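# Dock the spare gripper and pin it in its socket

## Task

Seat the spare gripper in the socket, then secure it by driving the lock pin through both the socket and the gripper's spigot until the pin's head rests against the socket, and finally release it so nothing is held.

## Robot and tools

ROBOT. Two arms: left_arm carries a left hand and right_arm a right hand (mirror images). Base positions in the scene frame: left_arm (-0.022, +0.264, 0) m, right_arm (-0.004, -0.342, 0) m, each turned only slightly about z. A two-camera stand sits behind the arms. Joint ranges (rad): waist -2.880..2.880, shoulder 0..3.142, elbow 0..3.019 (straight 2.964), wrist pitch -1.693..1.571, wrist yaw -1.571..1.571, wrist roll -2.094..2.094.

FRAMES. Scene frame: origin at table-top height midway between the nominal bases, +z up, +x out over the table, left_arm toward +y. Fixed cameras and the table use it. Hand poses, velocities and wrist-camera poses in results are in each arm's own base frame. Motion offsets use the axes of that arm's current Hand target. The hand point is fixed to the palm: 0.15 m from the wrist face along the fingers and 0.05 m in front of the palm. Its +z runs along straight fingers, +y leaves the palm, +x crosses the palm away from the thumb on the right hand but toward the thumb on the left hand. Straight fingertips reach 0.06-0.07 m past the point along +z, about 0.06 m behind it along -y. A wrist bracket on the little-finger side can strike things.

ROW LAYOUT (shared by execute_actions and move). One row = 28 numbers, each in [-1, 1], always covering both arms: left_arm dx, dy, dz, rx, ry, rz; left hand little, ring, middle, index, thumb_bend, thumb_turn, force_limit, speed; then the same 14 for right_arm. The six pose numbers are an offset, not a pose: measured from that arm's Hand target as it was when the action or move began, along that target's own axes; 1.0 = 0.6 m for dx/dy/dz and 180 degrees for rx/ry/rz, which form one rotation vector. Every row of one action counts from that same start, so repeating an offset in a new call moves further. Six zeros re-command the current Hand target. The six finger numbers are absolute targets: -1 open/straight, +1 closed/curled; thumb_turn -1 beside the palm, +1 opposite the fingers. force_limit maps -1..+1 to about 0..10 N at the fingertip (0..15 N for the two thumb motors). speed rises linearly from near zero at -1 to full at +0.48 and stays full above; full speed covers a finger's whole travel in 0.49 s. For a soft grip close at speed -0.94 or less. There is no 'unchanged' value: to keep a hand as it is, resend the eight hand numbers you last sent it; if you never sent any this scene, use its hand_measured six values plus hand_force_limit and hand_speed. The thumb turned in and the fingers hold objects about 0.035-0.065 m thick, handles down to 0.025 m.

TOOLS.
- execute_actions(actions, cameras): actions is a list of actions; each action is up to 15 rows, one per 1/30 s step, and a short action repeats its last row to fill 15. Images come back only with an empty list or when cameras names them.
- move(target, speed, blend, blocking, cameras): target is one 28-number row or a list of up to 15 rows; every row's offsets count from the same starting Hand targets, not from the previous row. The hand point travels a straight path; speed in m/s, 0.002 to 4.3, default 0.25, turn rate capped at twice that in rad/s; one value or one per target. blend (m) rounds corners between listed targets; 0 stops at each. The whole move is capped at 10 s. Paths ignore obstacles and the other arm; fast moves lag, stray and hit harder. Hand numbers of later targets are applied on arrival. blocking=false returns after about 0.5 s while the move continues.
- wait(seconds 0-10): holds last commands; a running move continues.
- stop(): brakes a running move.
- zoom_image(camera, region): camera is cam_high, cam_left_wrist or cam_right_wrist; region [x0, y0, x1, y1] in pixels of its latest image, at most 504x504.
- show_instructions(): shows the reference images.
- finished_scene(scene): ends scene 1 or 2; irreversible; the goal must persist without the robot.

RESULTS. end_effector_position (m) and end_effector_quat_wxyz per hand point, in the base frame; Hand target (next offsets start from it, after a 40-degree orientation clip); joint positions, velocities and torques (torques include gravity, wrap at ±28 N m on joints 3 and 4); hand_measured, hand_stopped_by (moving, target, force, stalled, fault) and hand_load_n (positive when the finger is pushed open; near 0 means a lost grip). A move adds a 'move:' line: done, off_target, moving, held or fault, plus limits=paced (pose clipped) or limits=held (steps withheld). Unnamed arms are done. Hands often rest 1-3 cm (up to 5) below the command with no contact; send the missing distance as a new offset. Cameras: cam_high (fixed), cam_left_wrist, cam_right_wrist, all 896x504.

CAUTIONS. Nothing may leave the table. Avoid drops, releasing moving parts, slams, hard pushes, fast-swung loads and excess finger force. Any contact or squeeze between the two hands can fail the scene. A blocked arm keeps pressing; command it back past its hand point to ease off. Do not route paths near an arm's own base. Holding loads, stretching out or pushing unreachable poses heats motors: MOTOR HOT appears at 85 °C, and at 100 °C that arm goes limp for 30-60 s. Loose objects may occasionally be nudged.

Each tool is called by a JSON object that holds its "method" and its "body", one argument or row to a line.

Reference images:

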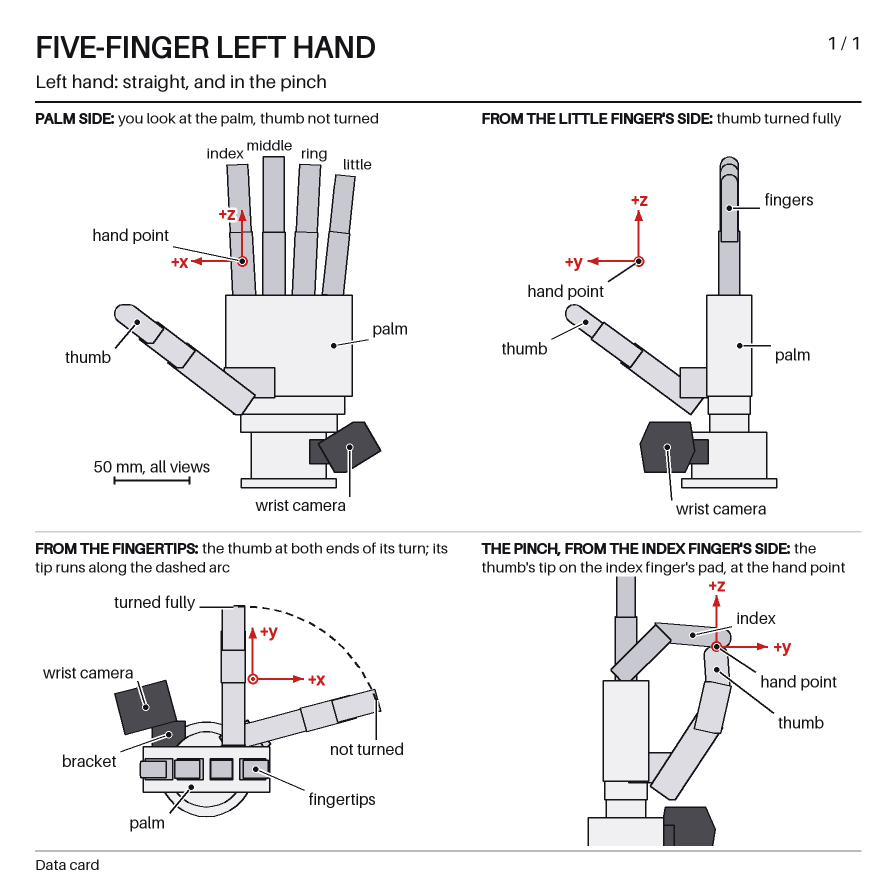

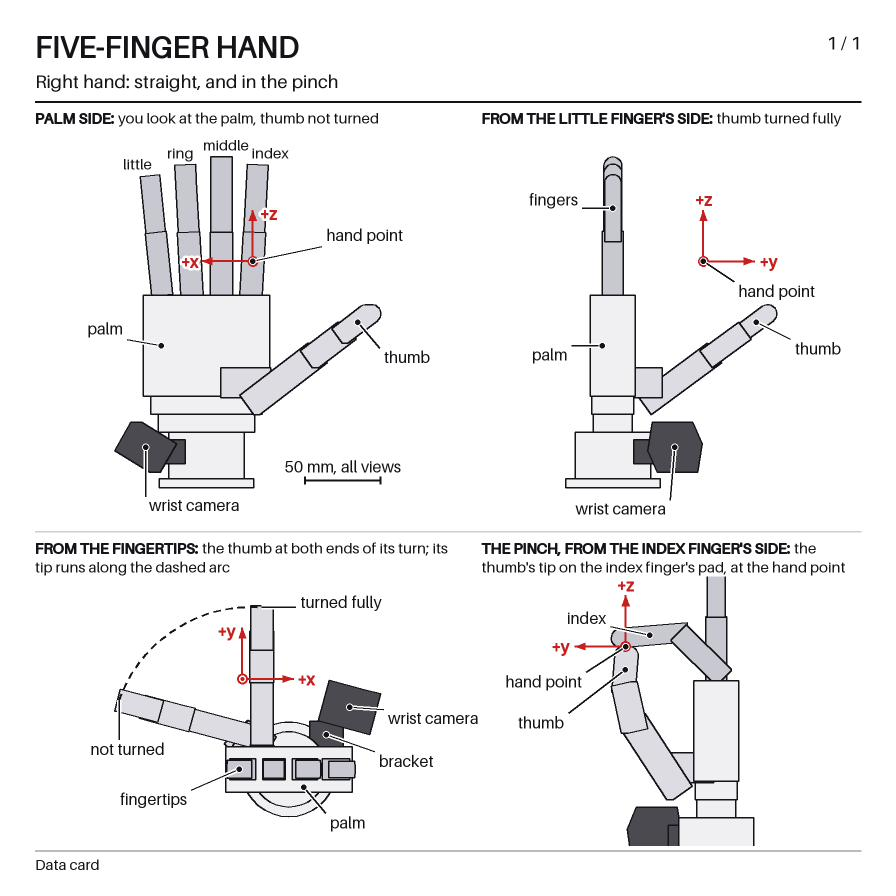

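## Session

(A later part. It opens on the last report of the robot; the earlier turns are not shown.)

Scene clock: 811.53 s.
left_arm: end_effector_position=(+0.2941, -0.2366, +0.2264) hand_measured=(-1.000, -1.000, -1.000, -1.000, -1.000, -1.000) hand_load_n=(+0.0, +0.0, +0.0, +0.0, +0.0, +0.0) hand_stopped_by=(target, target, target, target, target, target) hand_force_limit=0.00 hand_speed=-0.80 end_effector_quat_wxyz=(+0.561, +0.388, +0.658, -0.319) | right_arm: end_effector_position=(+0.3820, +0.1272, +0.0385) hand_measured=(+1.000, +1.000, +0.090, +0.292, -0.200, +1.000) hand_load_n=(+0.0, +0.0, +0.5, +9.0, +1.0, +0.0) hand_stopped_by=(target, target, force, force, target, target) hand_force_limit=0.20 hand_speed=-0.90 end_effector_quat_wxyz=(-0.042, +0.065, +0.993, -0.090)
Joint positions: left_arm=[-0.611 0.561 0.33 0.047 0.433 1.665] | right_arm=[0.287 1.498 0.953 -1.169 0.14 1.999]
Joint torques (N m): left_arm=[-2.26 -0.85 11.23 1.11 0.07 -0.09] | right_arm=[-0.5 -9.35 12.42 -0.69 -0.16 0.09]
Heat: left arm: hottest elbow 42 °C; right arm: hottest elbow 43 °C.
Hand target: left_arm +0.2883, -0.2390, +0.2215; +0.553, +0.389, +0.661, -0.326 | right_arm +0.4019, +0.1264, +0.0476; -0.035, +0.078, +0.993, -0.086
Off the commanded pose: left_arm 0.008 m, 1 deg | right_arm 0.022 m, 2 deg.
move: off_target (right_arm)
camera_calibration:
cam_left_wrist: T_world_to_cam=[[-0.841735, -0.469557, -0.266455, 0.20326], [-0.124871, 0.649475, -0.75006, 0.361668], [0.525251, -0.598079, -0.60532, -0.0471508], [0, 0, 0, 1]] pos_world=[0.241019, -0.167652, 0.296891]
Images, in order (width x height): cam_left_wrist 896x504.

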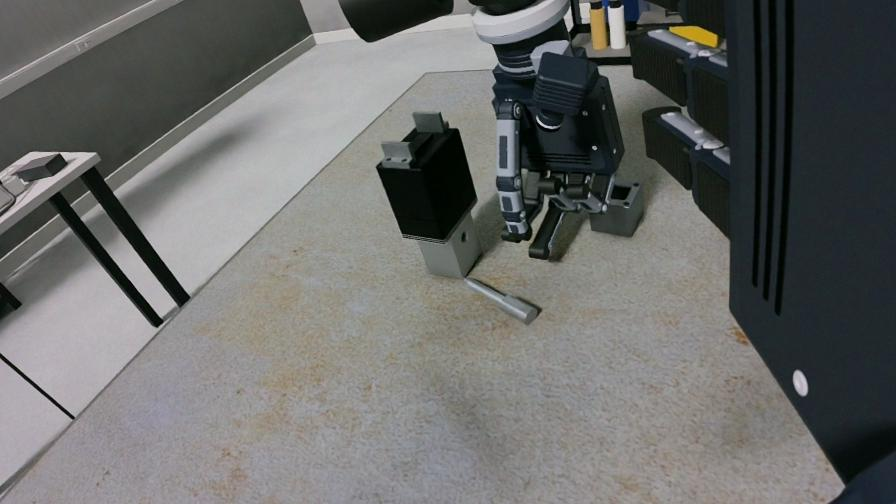

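{"method": "zoom_image", "body": {
  "camera": "cam_left_wrist",
  "region": [440, 250, 580, 340]
}}

{"method": "execute_actions", "body": {
  "actions": [],
  "cameras": ["cam_high","cam_right_wrist"]
}}

Scaled by 3.600 from the camera's 896x504 image, which has a finer 1280x720 frame.

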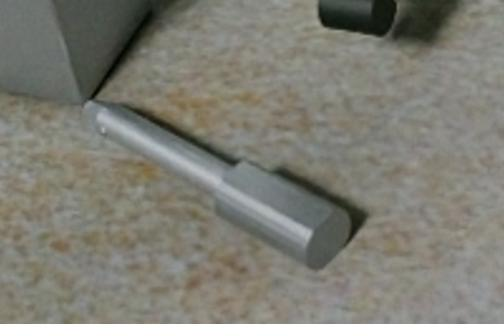

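Scene clock: 815.57 s.
left_arm: end_effector_position=(+0.2941, -0.2366, +0.2264) hand_measured=(-1.000, -1.000, -1.000, -1.000, -1.000, -1.000) hand_load_n=(+0.0, +0.0, +0.5, +0.0, +0.0, +0.0) hand_stopped_by=(target, target, target, target, target, target) hand_force_limit=0.00 hand_speed=-0.80 end_effector_quat_wxyz=(+0.561, +0.388, +0.658, -0.319) | right_arm: end_effector_position=(+0.3821, +0.1272, +0.0385) hand_measured=(+1.000, +1.000, +0.090, +0.292, -0.200, +1.000) hand_load_n=(+0.0, +0.0, +0.0, +9.0, +1.0, +0.0) hand_stopped_by=(target, target, force, force, target, target) hand_force_limit=0.20 hand_speed=-0.90 end_effector_quat_wxyz=(-0.042, +0.066, +0.993, -0.090)
Joint positions: left_arm=[-0.611 0.561 0.33 0.047 0.433 1.665] | right_arm=[0.287 1.498 0.953 -1.169 0.14 2]
Joint velocities: within noise
Joint torques (N m): left_arm=[-2.14 -0.91 11.23 1.13 0.09 -0.08] | right_arm=[-0.67 -9.29 12.56 -0.7 -0.16 0.04]
Motor temperatures (°C): left_arm=[30 27 42 27 26 28] | right_arm=[28 30 43 28 30 28]
Heat: left arm: hottest elbow 42 °C; right arm: hottest elbow 43 °C.
Hand target: left_arm +0.2883, -0.2390, +0.2215; +0.553, +0.389, +0.661, -0.326 | right_arm +0.4019, +0.1264, +0.0476; -0.035, +0.078, +0.993, -0.086
Off the commanded pose: left_arm 0.008 m, 1 deg | right_arm 0.022 m, 2 deg.
camera_calibration:
cam_right_wrist: T_world_to_cam=[[-0.16339, 0.966277, -0.199029, -0.0518647], [0.904501, 0.227274, 0.360866, -0.385164], [0.39393, -0.12106, -0.911133, 0.0151233], [0, 0, 0, 1]] pos_world=[0.33395, 0.139484, 0.142449]
Images, in order (width x height): cam_high 896x504, cam_right_wrist 896x504.

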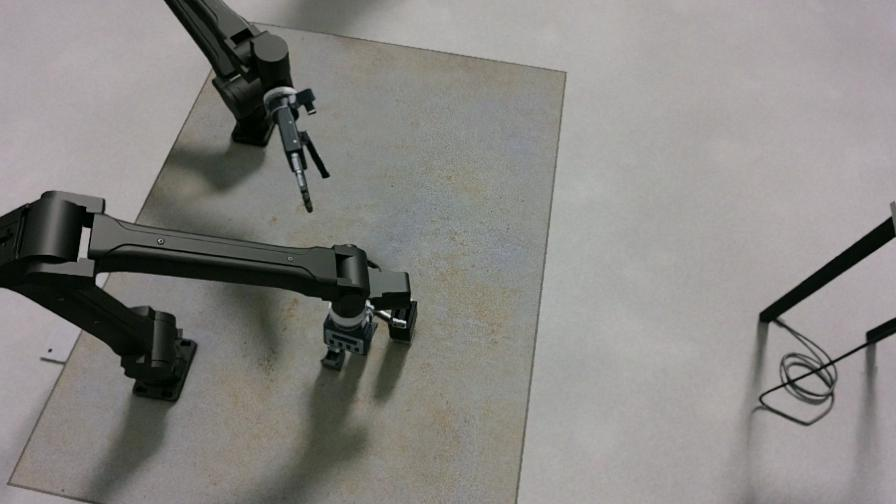

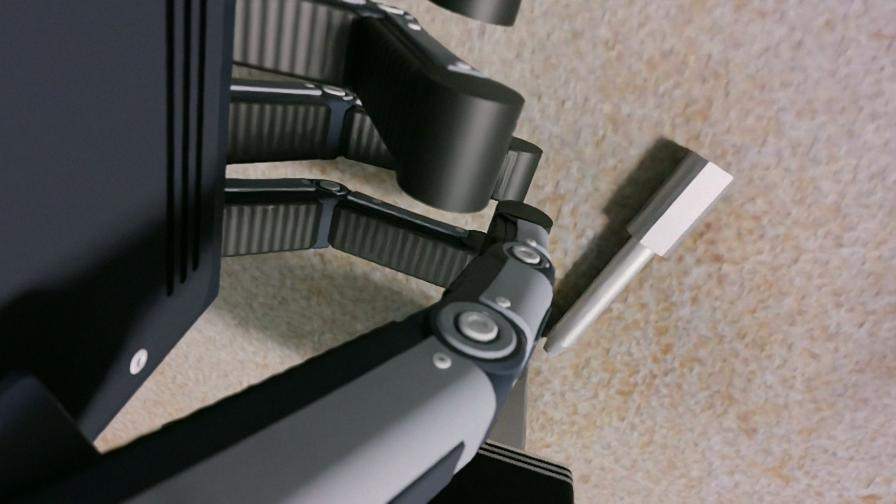

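{"method": "move", "body": {
  "target": [0,0,0,0,0,0,-1,-1,-1,-1,-1,-1,0,-0.8,0.0670,0.0030,-0.1535,0,0,0,1,1,0.33,0.33,-0.2,1,0.2,-0.9],
  "speed": 0.2
}}

Scene clock: 834.83 s.
left_arm: end_effector_position=(+0.2941, -0.2366, +0.2264) hand_measured=(-1.000, -1.000, -1.000, -1.000, -1.000, -1.000) hand_load_n=(+0.0, +0.0, +0.0, +0.0, +0.0, +0.0) hand_stopped_by=(target, target, target, target, target, target) hand_force_limit=0.00 hand_speed=-0.80 end_effector_quat_wxyz=(+0.561, +0.388, +0.658, -0.319) | right_arm: end_effector_position=(+0.3563, +0.1399, +0.1235) hand_measured=(+1.000, +1.000, +0.090, +0.292, -0.200, +1.000) hand_load_n=(+0.0, +0.0, +0.0, +8.5, +1.0, -0.5) hand_stopped_by=(target, target, force, force, target, target) hand_force_limit=0.20 hand_speed=-0.90 end_effector_quat_wxyz=(-0.050, +0.077, +0.992, -0.091)
Joint positions: left_arm=[-0.611 0.561 0.33 0.047 0.433 1.665] | right_arm=[0.342 1.357 1.053 -1.433 0.126 2.079]
Joint torques (N m): left_arm=[-2.26 -0.91 11.22 1.1 0.07 -0.09] | right_arm=[1.9 -9 13.57 -0.8 -0.11 0.09]
Heat: left arm: hottest elbow 40 °C; right arm: hottest elbow 45 °C.
Hand target: left_arm +0.2883, -0.2390, +0.2215; +0.553, +0.389, +0.661, -0.326 | right_arm +0.3702, +0.1500, +0.1401; -0.034, +0.078, +0.993, -0.086
Off the commanded pose: left_arm 0.008 m, 1 deg | right_arm 0.024 m, 2 deg.
joint sent to its limit (right arm) — joint 6 (wrist roll), upper limit. The joint targets still meet the commanded pose.
move: off_target (right_arm)

{"method": "move", "body": {
  "target": [
    [0,0,0,0,0,0,-1,-1,-1,-1,-1,-1,0,-0.8,0.0690,0.2115,-0.0342,0.0023,-0.0374,-0.1134,1,1,1,-1,-1,1,0,-0.2],
    [0,0,0,0,0,0,-1,-1,-1,-1,-1,-1,0,-0.8,0.0613,0.2368,0.1067,0.0023,-0.0374,-0.1134,1,1,1,-1,-1,1,0,-0.2]
  ],
  "speed": [0.2,0.1],
  "cameras": ["all"]
}}

Scene clock: 839.53 s.
left_arm: end_effector_position=(+0.2937, -0.2354, +0.2248) hand_measured=(-1.000, -1.000, -1.000, -1.000, -1.000, -1.000) hand_load_n=(+0.0, +0.0, +0.0, +0.0, +0.0, +0.0) hand_stopped_by=(target, target, target, target, target, target) hand_force_limit=0.00 hand_speed=-0.80 end_effector_quat_wxyz=(+0.561, +0.387, +0.659, -0.318) | right_arm: end_effector_position=(+0.3551, +0.2797, +0.0640) hand_measured=(+1.000, +1.000, +0.296, -1.000, -1.000, +1.000) hand_load_n=(+0.0, +0.0, +0.0, +0.0, -0.5, +0.0) hand_stopped_by=(target, target, force, target, target, target) hand_force_limit=0.00 hand_speed=-0.20 end_effector_quat_wxyz=(+0.014, -0.098, +0.992, -0.084)
Joint positions: left_arm=[-0.611 0.558 0.326 0.044 0.429 1.664] | right_arm=[0.647 1.531 1.063 -1.167 0.158 2.027]
Joint torques (N m): left_arm=[-2.14 -0.56 11.55 1.21 0.21 -0.08] | right_arm=[1.96 -10.52 8.06 0.36 -0.1 -0.01]
Heat: left arm: hottest elbow 40 °C; right arm: hottest elbow 45 °C.
Hand target: left_arm +0.2884, -0.2390, +0.2215; +0.553, +0.389, +0.661, -0.326 | right_arm +0.3497, +0.2835, +0.0541; +0.008, -0.105, +0.991, -0.087
Off the commanded pose: left_arm 0.007 m, 1 deg | right_arm 0.012 m, 1 deg.
move: off_target (right_arm)
camera_calibration:
cam_left_wrist: T_world_to_cam=[[-0.840512, -0.472345, -0.265387, 0.201731], [-0.128949, 0.650158, -0.748777, 0.360665], [0.526224, -0.595134, -0.607374, -0.0462767], [0, 0, 0, 1]] pos_world=[0.240417, -0.166743, 0.295487]
cam_right_wrist: T_world_to_cam=[[-0.456638, 0.86514, -0.207399, -0.0655601], [0.747925, 0.499554, 0.437097, -0.430064], [0.481757, 0.0444761, -0.875176, -0.0123505], [0, 0, 0, 1]] pos_world=[0.297668, 0.272108, 0.163573]

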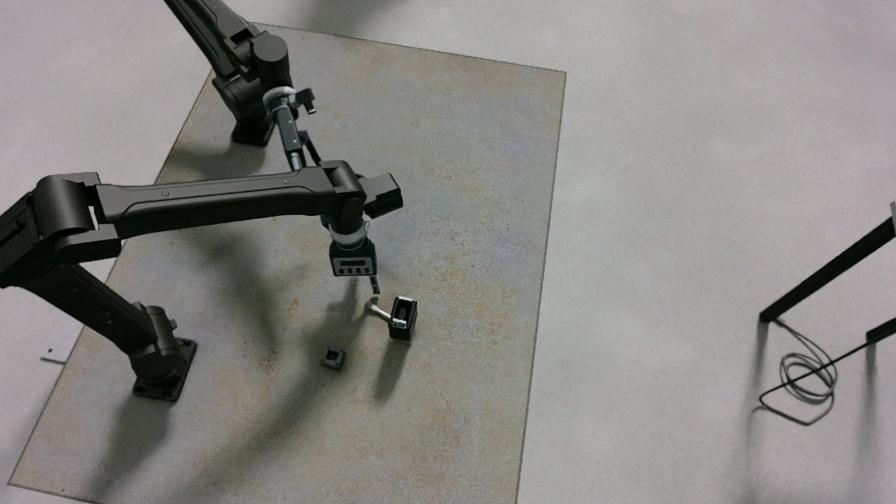

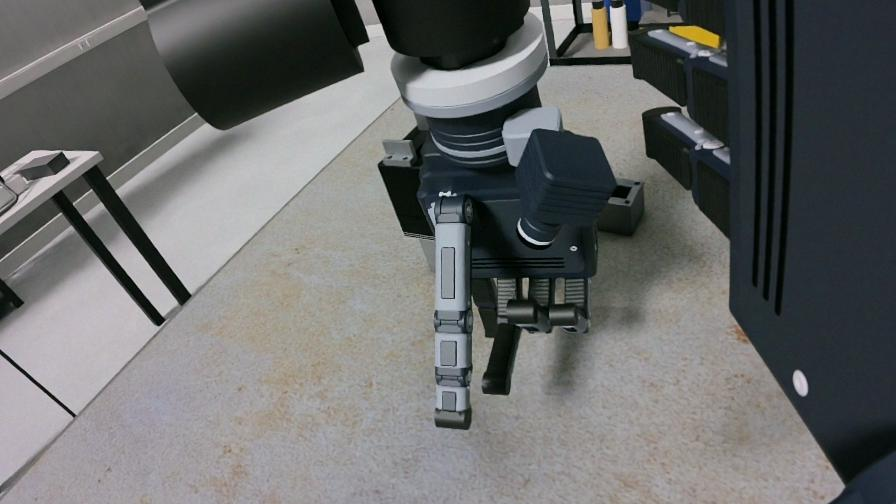

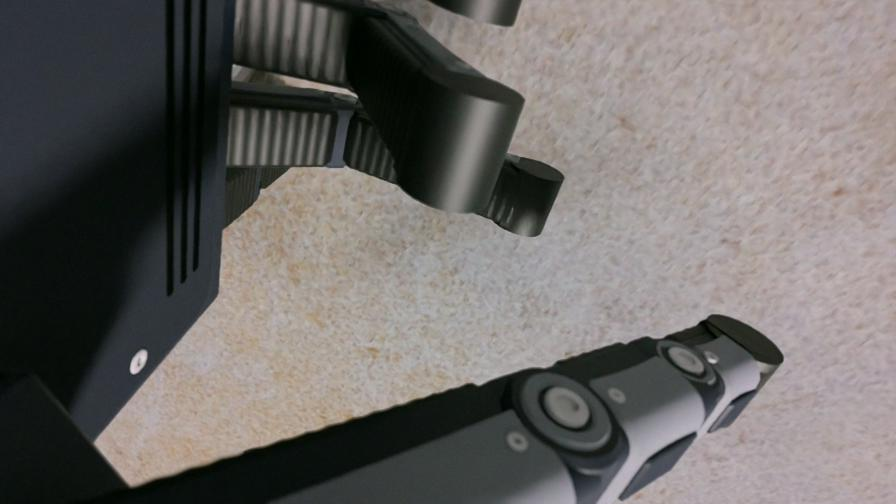

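{"method": "zoom_image", "body": {
  "camera": "cam_high",
  "region": [330, 250, 430, 350]
}}

Scaled by 5.040 from the camera's 896x504 image, which has a finer 1280x720 frame.

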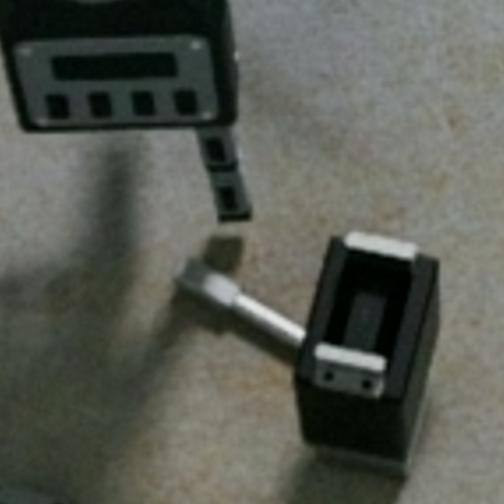

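{"method": "move", "body": {
  "target": [
    [0,0,0,0,0,0,-1,-1,-1,-1,-1,-1,0,-0.8,0.0237,0.0153,0.0042,0,0,0,1,1,1,-1,-1,1,0,-0.2],
    [0,0,0,0,0,0,-1,-1,-1,-1,-1,-1,0,-0.8,0.0258,-0.0543,0.0132,0,0,0,1,1,1,-1,-1,1,0,-0.2]
  ],
  "speed": [0.06,0.06],
  "cameras": ["cam_high"]
}}

{"method": "zoom_image", "body": {
  "camera": "cam_high",
  "region": [330, 250, 430, 350]
}}

Scene clock: 852.10 s.
left_arm: end_effector_position=(+0.2937, -0.2354, +0.2248) hand_measured=(-1.000, -1.000, -1.000, -1.000, -1.000, -1.000) hand_load_n=(+0.0, +0.0, +0.0, +0.0, +0.0, +0.0) hand_stopped_by=(target, target, target, target, target, target) hand_force_limit=0.00 hand_speed=-0.80 end_effector_quat_wxyz=(+0.561, +0.387, +0.659, -0.318) | right_arm: end_effector_position=(+0.3404, +0.2543, +0.0542) hand_measured=(+1.000, +1.000, +0.296, -1.000, -1.000, +1.000) hand_load_n=(+0.0, +0.0, +0.0, +0.0, +0.0, +0.0) hand_stopped_by=(target, target, force, target, target, target) hand_force_limit=0.00 hand_speed=-0.20 end_effector_quat_wxyz=(+0.007, -0.107, +0.990, -0.087)
Joint positions: left_arm=[-0.611 0.558 0.326 0.044 0.429 1.664] | right_arm=[0.615 1.487 0.985 -1.142 0.159 1.976]
Joint torques (N m): left_arm=[-2.02 -0.56 11.54 1.26 0.21 -0.09] | right_arm=[-0.44 -11.58 7.53 0.17 0.01 -0.11]
Heat: left arm: hottest elbow 39 °C; right arm: hottest elbow 43 °C.
Hand target: left_arm +0.2884, -0.2390, +0.2215; +0.553, +0.389, +0.661, -0.326 | right_arm +0.3416, +0.2476, +0.0520; +0.008, -0.104, +0.991, -0.087
Off the commanded pose: left_arm 0.007 m, 1 deg | right_arm 0.007 m, 0 deg.
move: done
Images, in order (width x height): cam_high 896x504.

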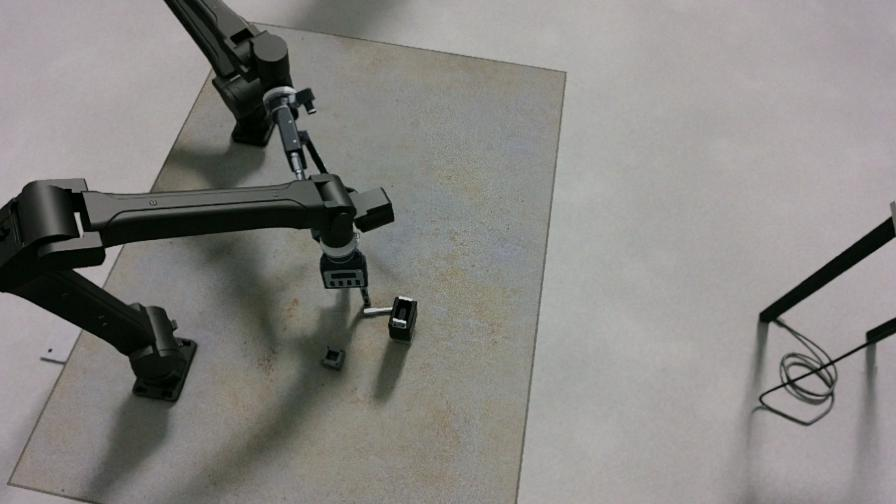

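Scaled by 5.040 from the camera's 896x504 image, which has a finer 1280x720 frame.

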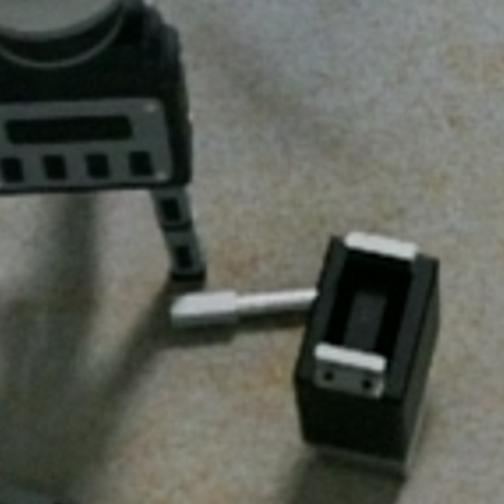

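{"method": "move", "body": {
  "target": [
    [0,0,0,0,0,0,-1,-1,-1,-1,-1,-1,0,-0.8,0.0003,-0.0305,-0.0013,0,0,0,1,1,1,-1,-1,1,0,-0.2],
    [0,0,0,0,0,0,-1,-1,-1,-1,-1,-1,0,-0.8,-0.0073,-0.0505,0.0022,0,0,0,1,1,1,-1,-1,1,0,-0.2]
  ],
  "speed": [0.06,0.06],
  "cameras": ["cam_high"]
}}

{"method": "zoom_image", "body": {
  "camera": "cam_high",
  "region": [330, 250, 430, 350]
}}

Scene clock: 858.47 s.
left_arm: end_effector_position=(+0.2937, -0.2354, +0.2248) hand_measured=(-1.000, -1.000, -1.000, -1.000, -1.000, -1.000) hand_load_n=(+0.0, +0.0, +0.0, +0.0, +0.0, +0.0) hand_stopped_by=(target, target, target, target, target, target) hand_force_limit=0.00 hand_speed=-0.80 end_effector_quat_wxyz=(+0.561, +0.387, +0.659, -0.318) | right_arm: end_effector_position=(+0.3512, +0.2247, +0.0568) hand_measured=(+1.000, +1.000, +0.296, -1.000, -1.000, +1.000) hand_load_n=(+0.0, +0.0, +0.0, +0.0, +0.0, +0.0) hand_stopped_by=(target, target, force, target, target, target) hand_force_limit=0.00 hand_speed=-0.20 end_effector_quat_wxyz=(+0.006, -0.107, +0.990, -0.088)
Joint positions: left_arm=[-0.611 0.558 0.326 0.044 0.429 1.664] | right_arm=[0.535 1.466 0.97 -1.138 0.164 1.896]
Joint torques (N m): left_arm=[-2.26 -0.5 11.54 1.24 0.21 -0.08] | right_arm=[-0.38 -11.16 7.66 0.24 0.01 -0.06]
Heat: left arm: hottest elbow 39 °C; right arm: hottest elbow 43 °C.
Hand target: left_arm +0.2884, -0.2390, +0.2215; +0.553, +0.389, +0.661, -0.326 | right_arm +0.3521, +0.2192, +0.0559; +0.008, -0.104, +0.991, -0.087
Off the commanded pose: left_arm 0.007 m, 1 deg | right_arm 0.006 m, 0 deg.
move: done
Images, in order (width x height): cam_high 896x504.

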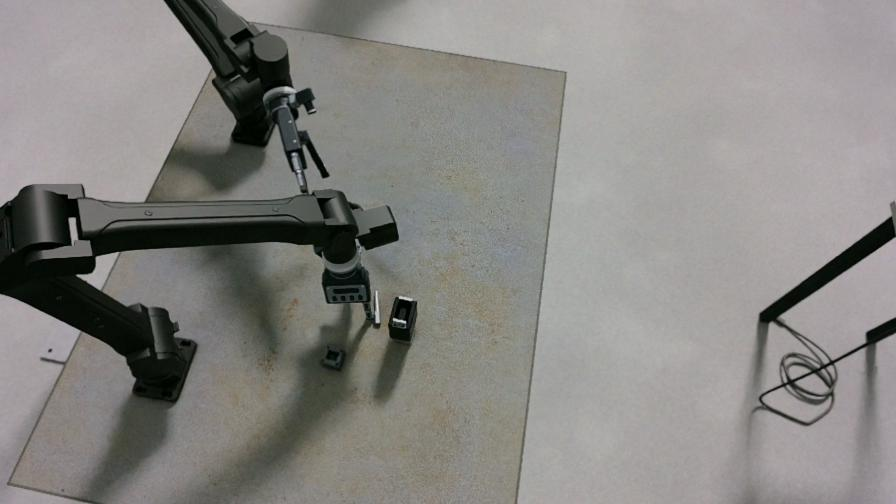

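Scaled by 5.040 from the camera's 896x504 image, which has a finer 1280x720 frame.

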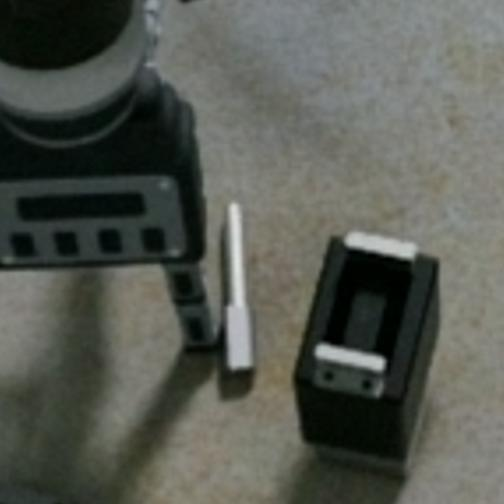

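{"method": "move", "body": {
  "target": [
    [0,0,0,0,0,0,-1,-1,-1,-1,-1,-1,0,-0.8,0.0452,0.0025,-0.2443,0,0,0,1,1,1,-1,-1,1,0,-0.2],
    [0,0,0,0,0,0,-1,-1,-1,-1,-1,-1,0,-0.8,0.0357,-0.0330,-0.2380,0.2845,-0.3453,-0.3769,0.7,0.7,-0.1,-0.1,-0.2,1,0,-0.2]
  ],
  "speed": [0.2,0.3],
  "cameras": ["all"]
}}

Scene clock: 885.13 s.
left_arm: end_effector_position=(+0.2937, -0.2354, +0.2248) hand_measured=(-1.000, -1.000, -1.000, -1.000, -1.000, -1.000) hand_load_n=(+0.0, +0.0, +0.0, +0.0, +0.0, +0.0) hand_stopped_by=(target, target, target, target, target, target) hand_force_limit=0.00 hand_speed=-0.80 end_effector_quat_wxyz=(+0.561, +0.387, +0.659, -0.318) | right_arm: end_effector_position=(+0.3278, +0.2260, +0.2010) hand_measured=(+0.700, +0.700, -0.100, -0.100, -0.200, +1.000) hand_load_n=(+0.0, +0.0, +0.0, +0.0, +0.0, +0.0) hand_stopped_by=(target, target, target, target, target, target) hand_force_limit=0.00 hand_speed=-0.20 end_effector_quat_wxyz=(-0.465, +0.614, -0.509, +0.386)
Joint positions: left_arm=[-0.611 0.558 0.326 0.044 0.429 1.664] | right_arm=[0.783 0.768 0.484 -0.044 0.571 0.181]
Joint torques (N m): left_arm=[-2.37 -0.38 11.56 1.2 0.2 -0.08] | right_arm=[-0.79 -2.78 10.18 2.11 -0.08 -0.09]
Heat: left arm: hottest elbow 38 °C; right arm: hottest elbow 42 °C.
Hand target: left_arm +0.2884, -0.2390, +0.2215; +0.553, +0.389, +0.661, -0.326 | right_arm +0.3303, +0.2199, +0.2001; -0.466, +0.608, -0.510, +0.391
Off the commanded pose: left_arm 0.007 m, 1 deg | right_arm 0.007 m, 1 deg.
move: done
camera_calibration:
cam_left_wrist: T_world_to_cam=[[-0.840512, -0.472345, -0.265387, 0.201731], [-0.128949, 0.650158, -0.748777, 0.360665], [0.526224, -0.595134, -0.607374, -0.0462767], [0, 0, 0, 1]] pos_world=[0.240417, -0.166743, 0.295487]
cam_right_wrist: T_world_to_cam=[[-0.16266, -0.316707, -0.934472, 0.313674], [-0.679418, 0.722733, -0.126682, 0.0880236], [0.715495, 0.614291, -0.332736, -0.191321], [0, 0, 0, 1]] pos_world=[0.247716, 0.153252, 0.240612]

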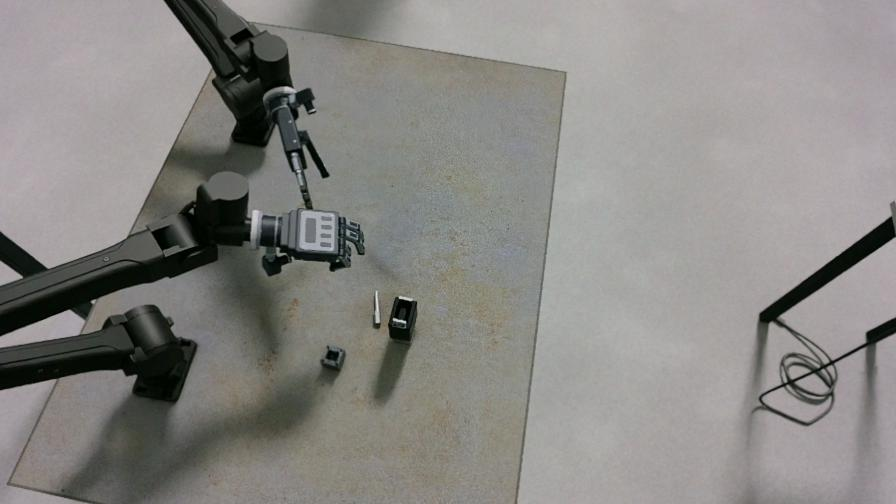

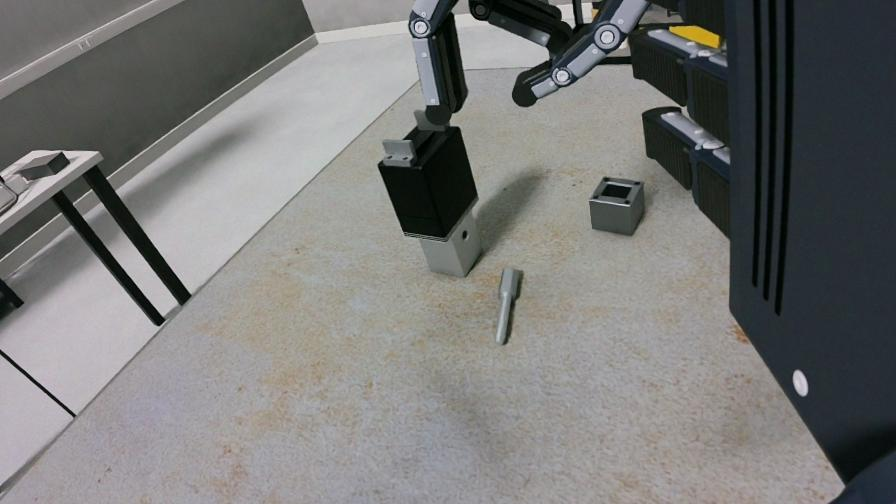

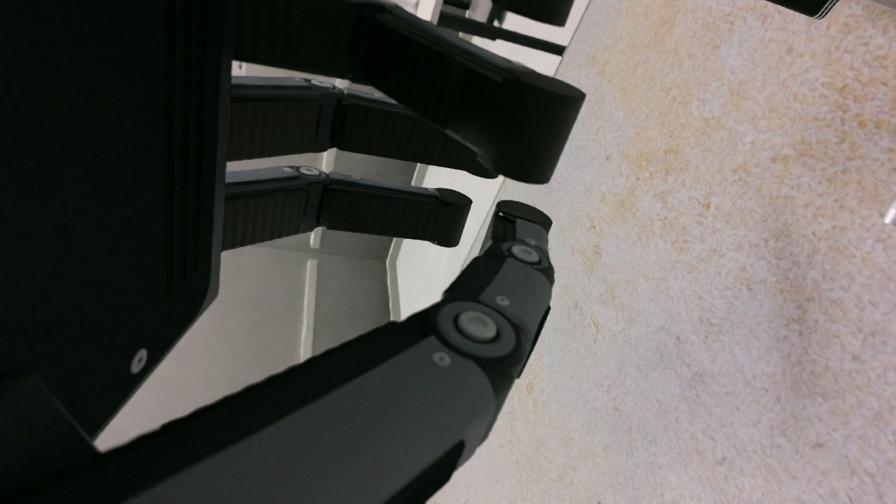

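{"method": "zoom_image", "body": {
  "camera": "cam_left_wrist",
  "region": [440, 220, 580, 360]
}}

Scaled by 3.600 from the camera's 896x504 image, which has a finer 1280x720 frame.

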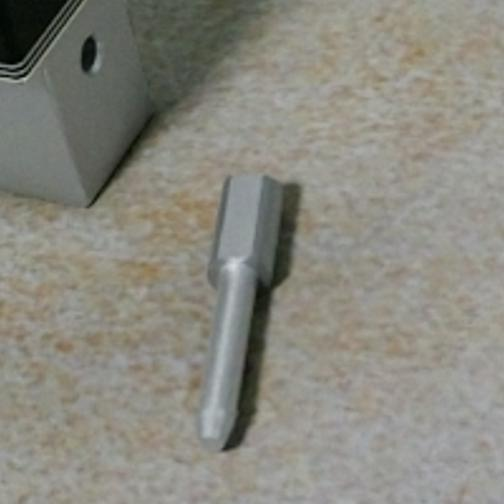

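{"method": "move", "body": {
  "target": [0,0,0,0,0,0,-1,-1,-1,-1,-1,-1,0,-0.8,0.0883,0.2137,0.1043,0,-0.0161,-0.0043,0.7,0.7,-0.3,-0.3,-0.13,1,0,-0.2],
  "speed": 0.15,
  "cameras": ["cam_left_wrist","cam_right_wrist"]
}}

Scene clock: 894.23 s.
left_arm: end_effector_position=(+0.2937, -0.2354, +0.2248) hand_measured=(-1.000, -1.000, -1.000, -1.000, -1.000, -1.000) hand_load_n=(+0.0, +0.0, -0.5, +0.0, +0.0, +0.0) hand_stopped_by=(target, target, target, target, target, target) hand_force_limit=0.00 hand_speed=-0.80 end_effector_quat_wxyz=(+0.561, +0.387, +0.659, -0.318) | right_arm: end_effector_position=(+0.3664, +0.1797, +0.0653) hand_measured=(+0.700, +0.700, -0.300, -0.300, -0.130, +1.000) hand_load_n=(+0.0, +0.0, +0.0, +0.0, +0.0, +0.0) hand_stopped_by=(target, target, target, target, target, target) hand_force_limit=0.00 hand_speed=-0.20 end_effector_quat_wxyz=(-0.481, +0.622, -0.492, +0.374)
Joint positions: left_arm=[-0.611 0.558 0.326 0.044 0.429 1.664] | right_arm=[0.485 1.193 0.224 0.701 0.236 0.073]
Joint torques (N m): left_arm=[-2.14 -0.62 11.56 1.17 0.22 -0.08] | right_arm=[-0.85 -3.66 6.57 2.15 -0.16 -0.11]
Heat: left arm: hottest elbow 38 °C; right arm: hottest elbow 41 °C.
Hand target: left_arm +0.2884, -0.2390, +0.2215; +0.553, +0.389, +0.661, -0.326 | right_arm +0.3662, +0.1723, +0.0599; -0.476, +0.621, -0.494, +0.379
Off the commanded pose: left_arm 0.007 m, 1 deg | right_arm 0.009 m, 1 deg.
move: done
camera_calibration:
cam_left_wrist: T_world_to_cam=[[-0.840512, -0.472345, -0.265387, 0.201731], [-0.128949, 0.650158, -0.748777, 0.360665], [0.526224, -0.595134, -0.607374, -0.0462767], [0, 0, 0, 1]] pos_world=[0.240417, -0.166743, 0.295487]
cam_right_wrist: T_world_to_cam=[[-0.134974, -0.313163, -0.940059, 0.16806], [-0.714614, 0.687971, -0.12658, 0.149665], [0.686374, 0.654694, -0.316649, -0.23327], [0, 0, 0, 1]] pos_world=[0.289747, 0.102385, 0.103066]
Images, in order (width x height): cam_left_wrist 896x504, cam_right_wrist 896x504.

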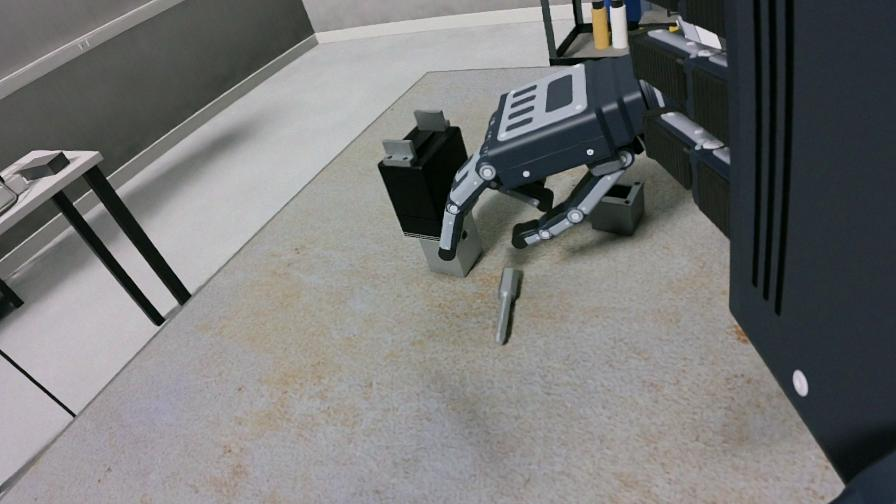

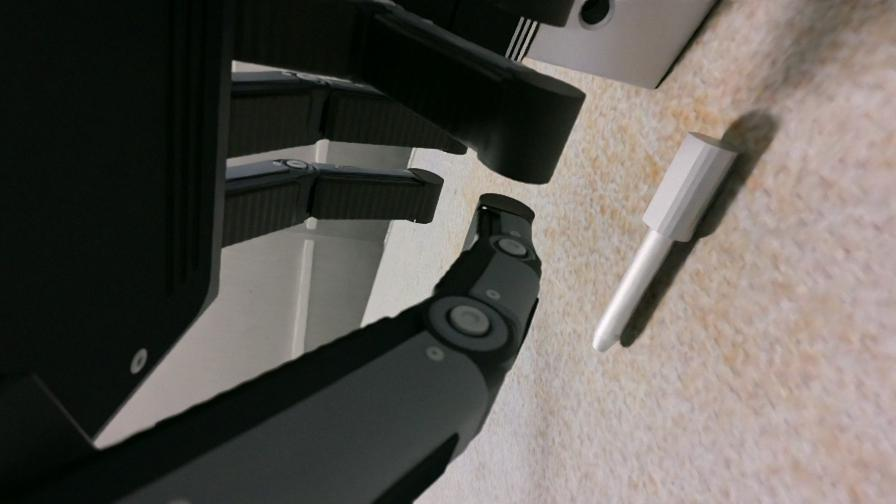

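{"method": "move", "body": {
  "target": [0,0,0,0,0,0,-1,-1,-1,-1,-1,-1,0,-0.8,0.0240,0.0560,0.0183,0,0,0,0.7,0.7,-0.3,-0.3,-0.13,1,0,-0.2],
  "speed": 0.1,
  "cameras": ["cam_left_wrist","cam_right_wrist"]
}}

{"method": "zoom_image", "body": {
  "camera": "cam_left_wrist",
  "region": [420, 180, 600, 360]
}}

Scene clock: 900.70 s.
left_arm: end_effector_position=(+0.2937, -0.2354, +0.2248) hand_measured=(-1.000, -1.000, -1.000, -1.000, -1.000, -1.000) hand_load_n=(+0.0, +0.0, +0.0, +0.0, +0.0, +0.0) hand_stopped_by=(target, target, target, target, target, target) hand_force_limit=0.00 hand_speed=-0.80 end_effector_quat_wxyz=(+0.561, +0.387, +0.659, -0.318) | right_arm: end_effector_position=(+0.3722, +0.1662, +0.0291) hand_measured=(+0.700, +0.700, -0.300, -0.300, -0.130, +1.000) hand_load_n=(+0.0, +0.0, +0.0, +0.0, +0.0, +0.0) hand_stopped_by=(target, target, target, target, target, target) hand_force_limit=0.00 hand_speed=-0.20 end_effector_quat_wxyz=(-0.481, +0.622, -0.492, +0.374)
Joint positions: left_arm=[-0.611 0.558 0.326 0.044 0.429 1.664] | right_arm=[0.422 1.415 0.194 0.957 0.175 0.056]
Joint torques (N m): left_arm=[-2.14 -0.5 11.54 1.29 0.2 -0.07] | right_arm=[-0.5 -4.54 4.6 2.22 -0.17 -0.1]
Heat: left arm: hottest elbow 38 °C; right arm: hottest elbow 41 °C.
Hand target: left_arm +0.2884, -0.2390, +0.2215; +0.553, +0.389, +0.661, -0.326 | right_arm +0.3713, +0.1587, +0.0247; -0.476, +0.621, -0.494, +0.379
Off the commanded pose: left_arm 0.007 m, 1 deg | right_arm 0.009 m, 1 deg.
move: done
camera_calibration:
cam_left_wrist: T_world_to_cam=[[-0.840512, -0.472345, -0.265387, 0.201731], [-0.128949, 0.650158, -0.748777, 0.360665], [0.526224, -0.595134, -0.607374, -0.0462767], [0, 0, 0, 1]] pos_world=[0.240417, -0.166743, 0.295487]
cam_right_wrist: T_world_to_cam=[[-0.134666, -0.313238, -0.940078, 0.130501], [-0.714535, 0.687997, -0.126887, 0.15851], [0.686517, 0.654631, -0.316469, -0.239924], [0, 0, 0, 1]] pos_world=[0.295547, 0.0888853, 0.0668657]
Images, in order (width x height): cam_left_wrist 896x504, cam_right_wrist 896x504.

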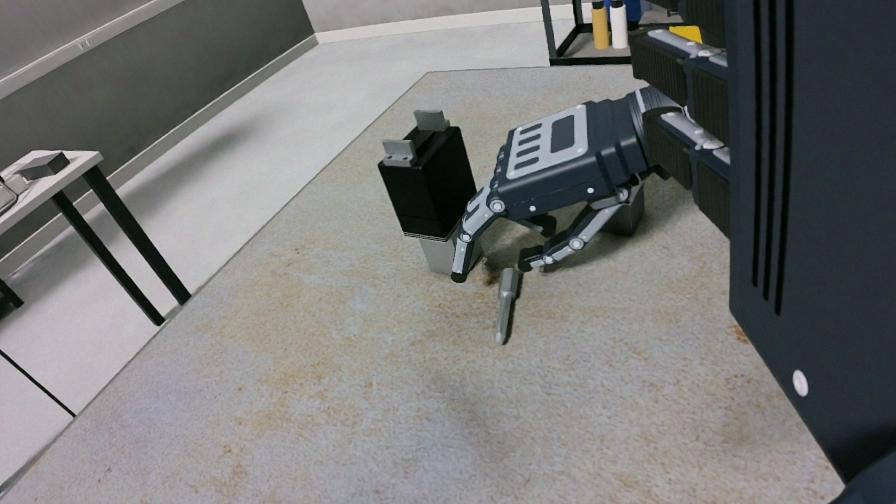

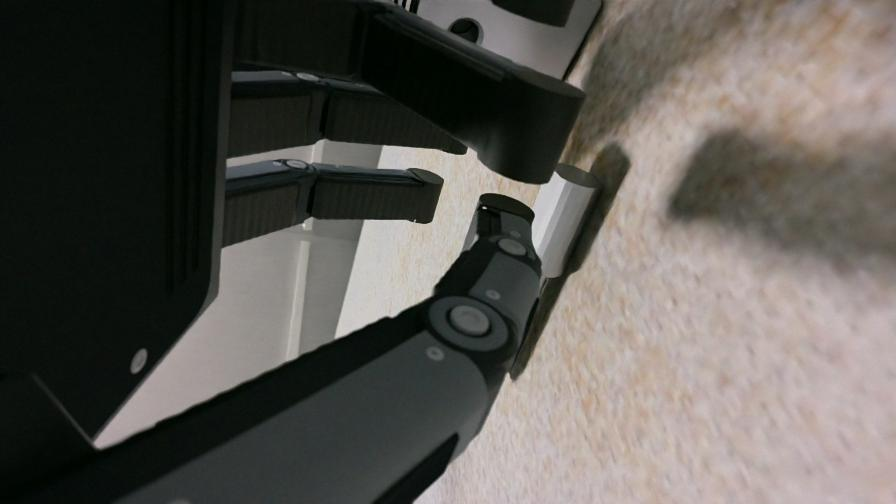

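Scaled by 2.800 from the camera's 896x504 image, which has a finer 1280x720 frame.

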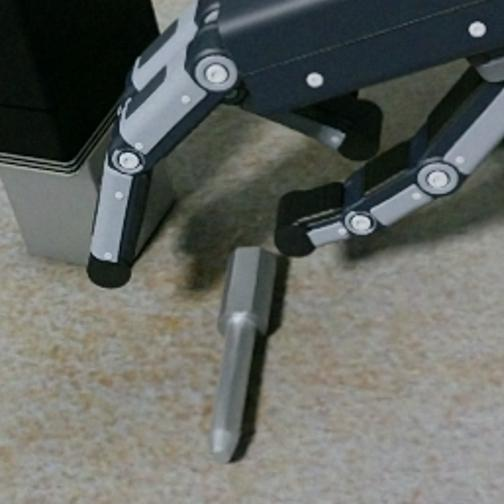

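{"method": "move", "body": {
  "target": [0,0,0,0,0,0,-1,-1,-1,-1,-1,-1,0,-0.8,0,0.0331,0.0089,0,0,0,0.7,0.7,-0.3,-0.3,-0.13,1,0,-0.2],
  "speed": 0.06,
  "cameras": ["cam_left_wrist","cam_right_wrist"]
}}

{"method": "zoom_image", "body": {
  "camera": "cam_left_wrist",
  "region": [440, 220, 560, 340]
}}

Scene clock: 905.60 s.
left_arm: end_effector_position=(+0.2937, -0.2354, +0.2248) hand_measured=(-1.000, -1.000, -1.000, -1.000, -1.000, -1.000) hand_load_n=(+0.0, +0.0, +0.0, +0.0, +0.0, +0.0) hand_stopped_by=(target, target, target, target, target, target) hand_force_limit=0.00 hand_speed=-0.80 end_effector_quat_wxyz=(+0.561, +0.387, +0.659, -0.318) | right_arm: end_effector_position=(+0.3723, +0.1663, +0.0081) hand_measured=(+0.700, +0.700, -0.300, -0.300, -0.130, +1.000) hand_load_n=(+0.0, +0.0, +0.0, +0.0, +0.0, +0.0) hand_stopped_by=(target, target, target, target, target, target) hand_force_limit=0.00 hand_speed=-0.20 end_effector_quat_wxyz=(-0.481, +0.622, -0.492, +0.374)
Joint positions: left_arm=[-0.611 0.558 0.326 0.044 0.429 1.664] | right_arm=[0.422 1.561 0.188 1.11 0.175 0.056]
Joint torques (N m): left_arm=[-2.2 -0.5 11.54 1.21 0.21 -0.08] | right_arm=[-0.67 -5.6 3.38 2.19 -0.18 -0.1]
Heat: left arm: hottest elbow 38 °C; right arm: hottest elbow 40 °C.
Hand target: left_arm +0.2884, -0.2390, +0.2215; +0.553, +0.389, +0.661, -0.326 | right_arm +0.3713, +0.1587, +0.0041; -0.476, +0.621, -0.494, +0.379
Off the commanded pose: left_arm 0.007 m, 1 deg | right_arm 0.009 m, 1 deg.
move: done
camera_calibration:
cam_left_wrist: T_world_to_cam=[[-0.840512, -0.472345, -0.265387, 0.201731], [-0.128949, 0.650158, -0.748777, 0.360665], [0.526224, -0.595134, -0.607374, -0.0462767], [0, 0, 0, 1]] pos_world=[0.240417, -0.166743, 0.295487]
cam_right_wrist: T_world_to_cam=[[-0.134666, -0.313238, -0.940078, 0.11071], [-0.714535, 0.687997, -0.126887, 0.155835], [0.686517, 0.654631, -0.316469, -0.246736], [0, 0, 0, 1]] pos_world=[0.295647, 0.0889853, 0.0457657]
Images, in order (width x height): cam_left_wrist 896x504, cam_right_wrist 896x504.

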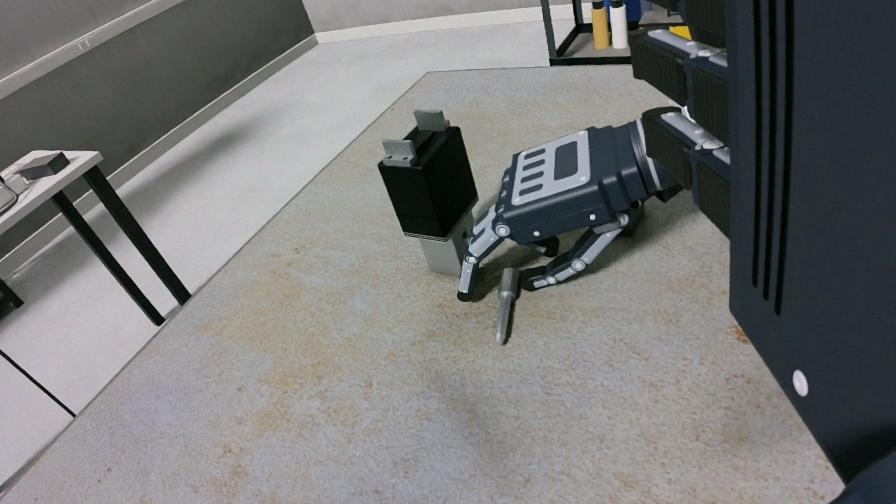

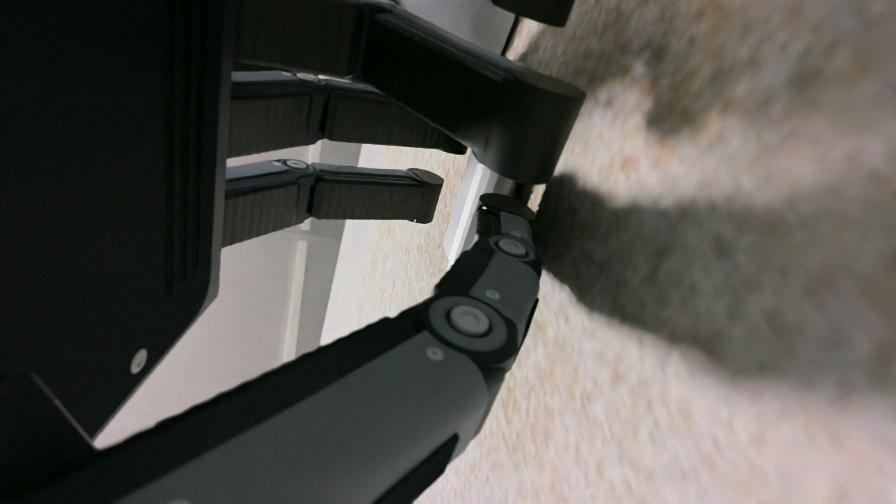

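Scaled by 4.200 from the camera's 896x504 image, which has a finer 1280x720 frame.

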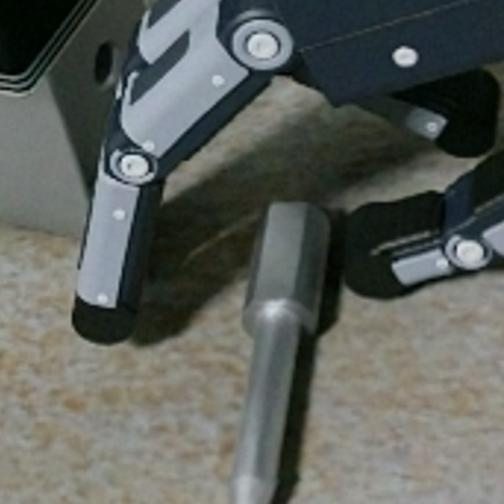

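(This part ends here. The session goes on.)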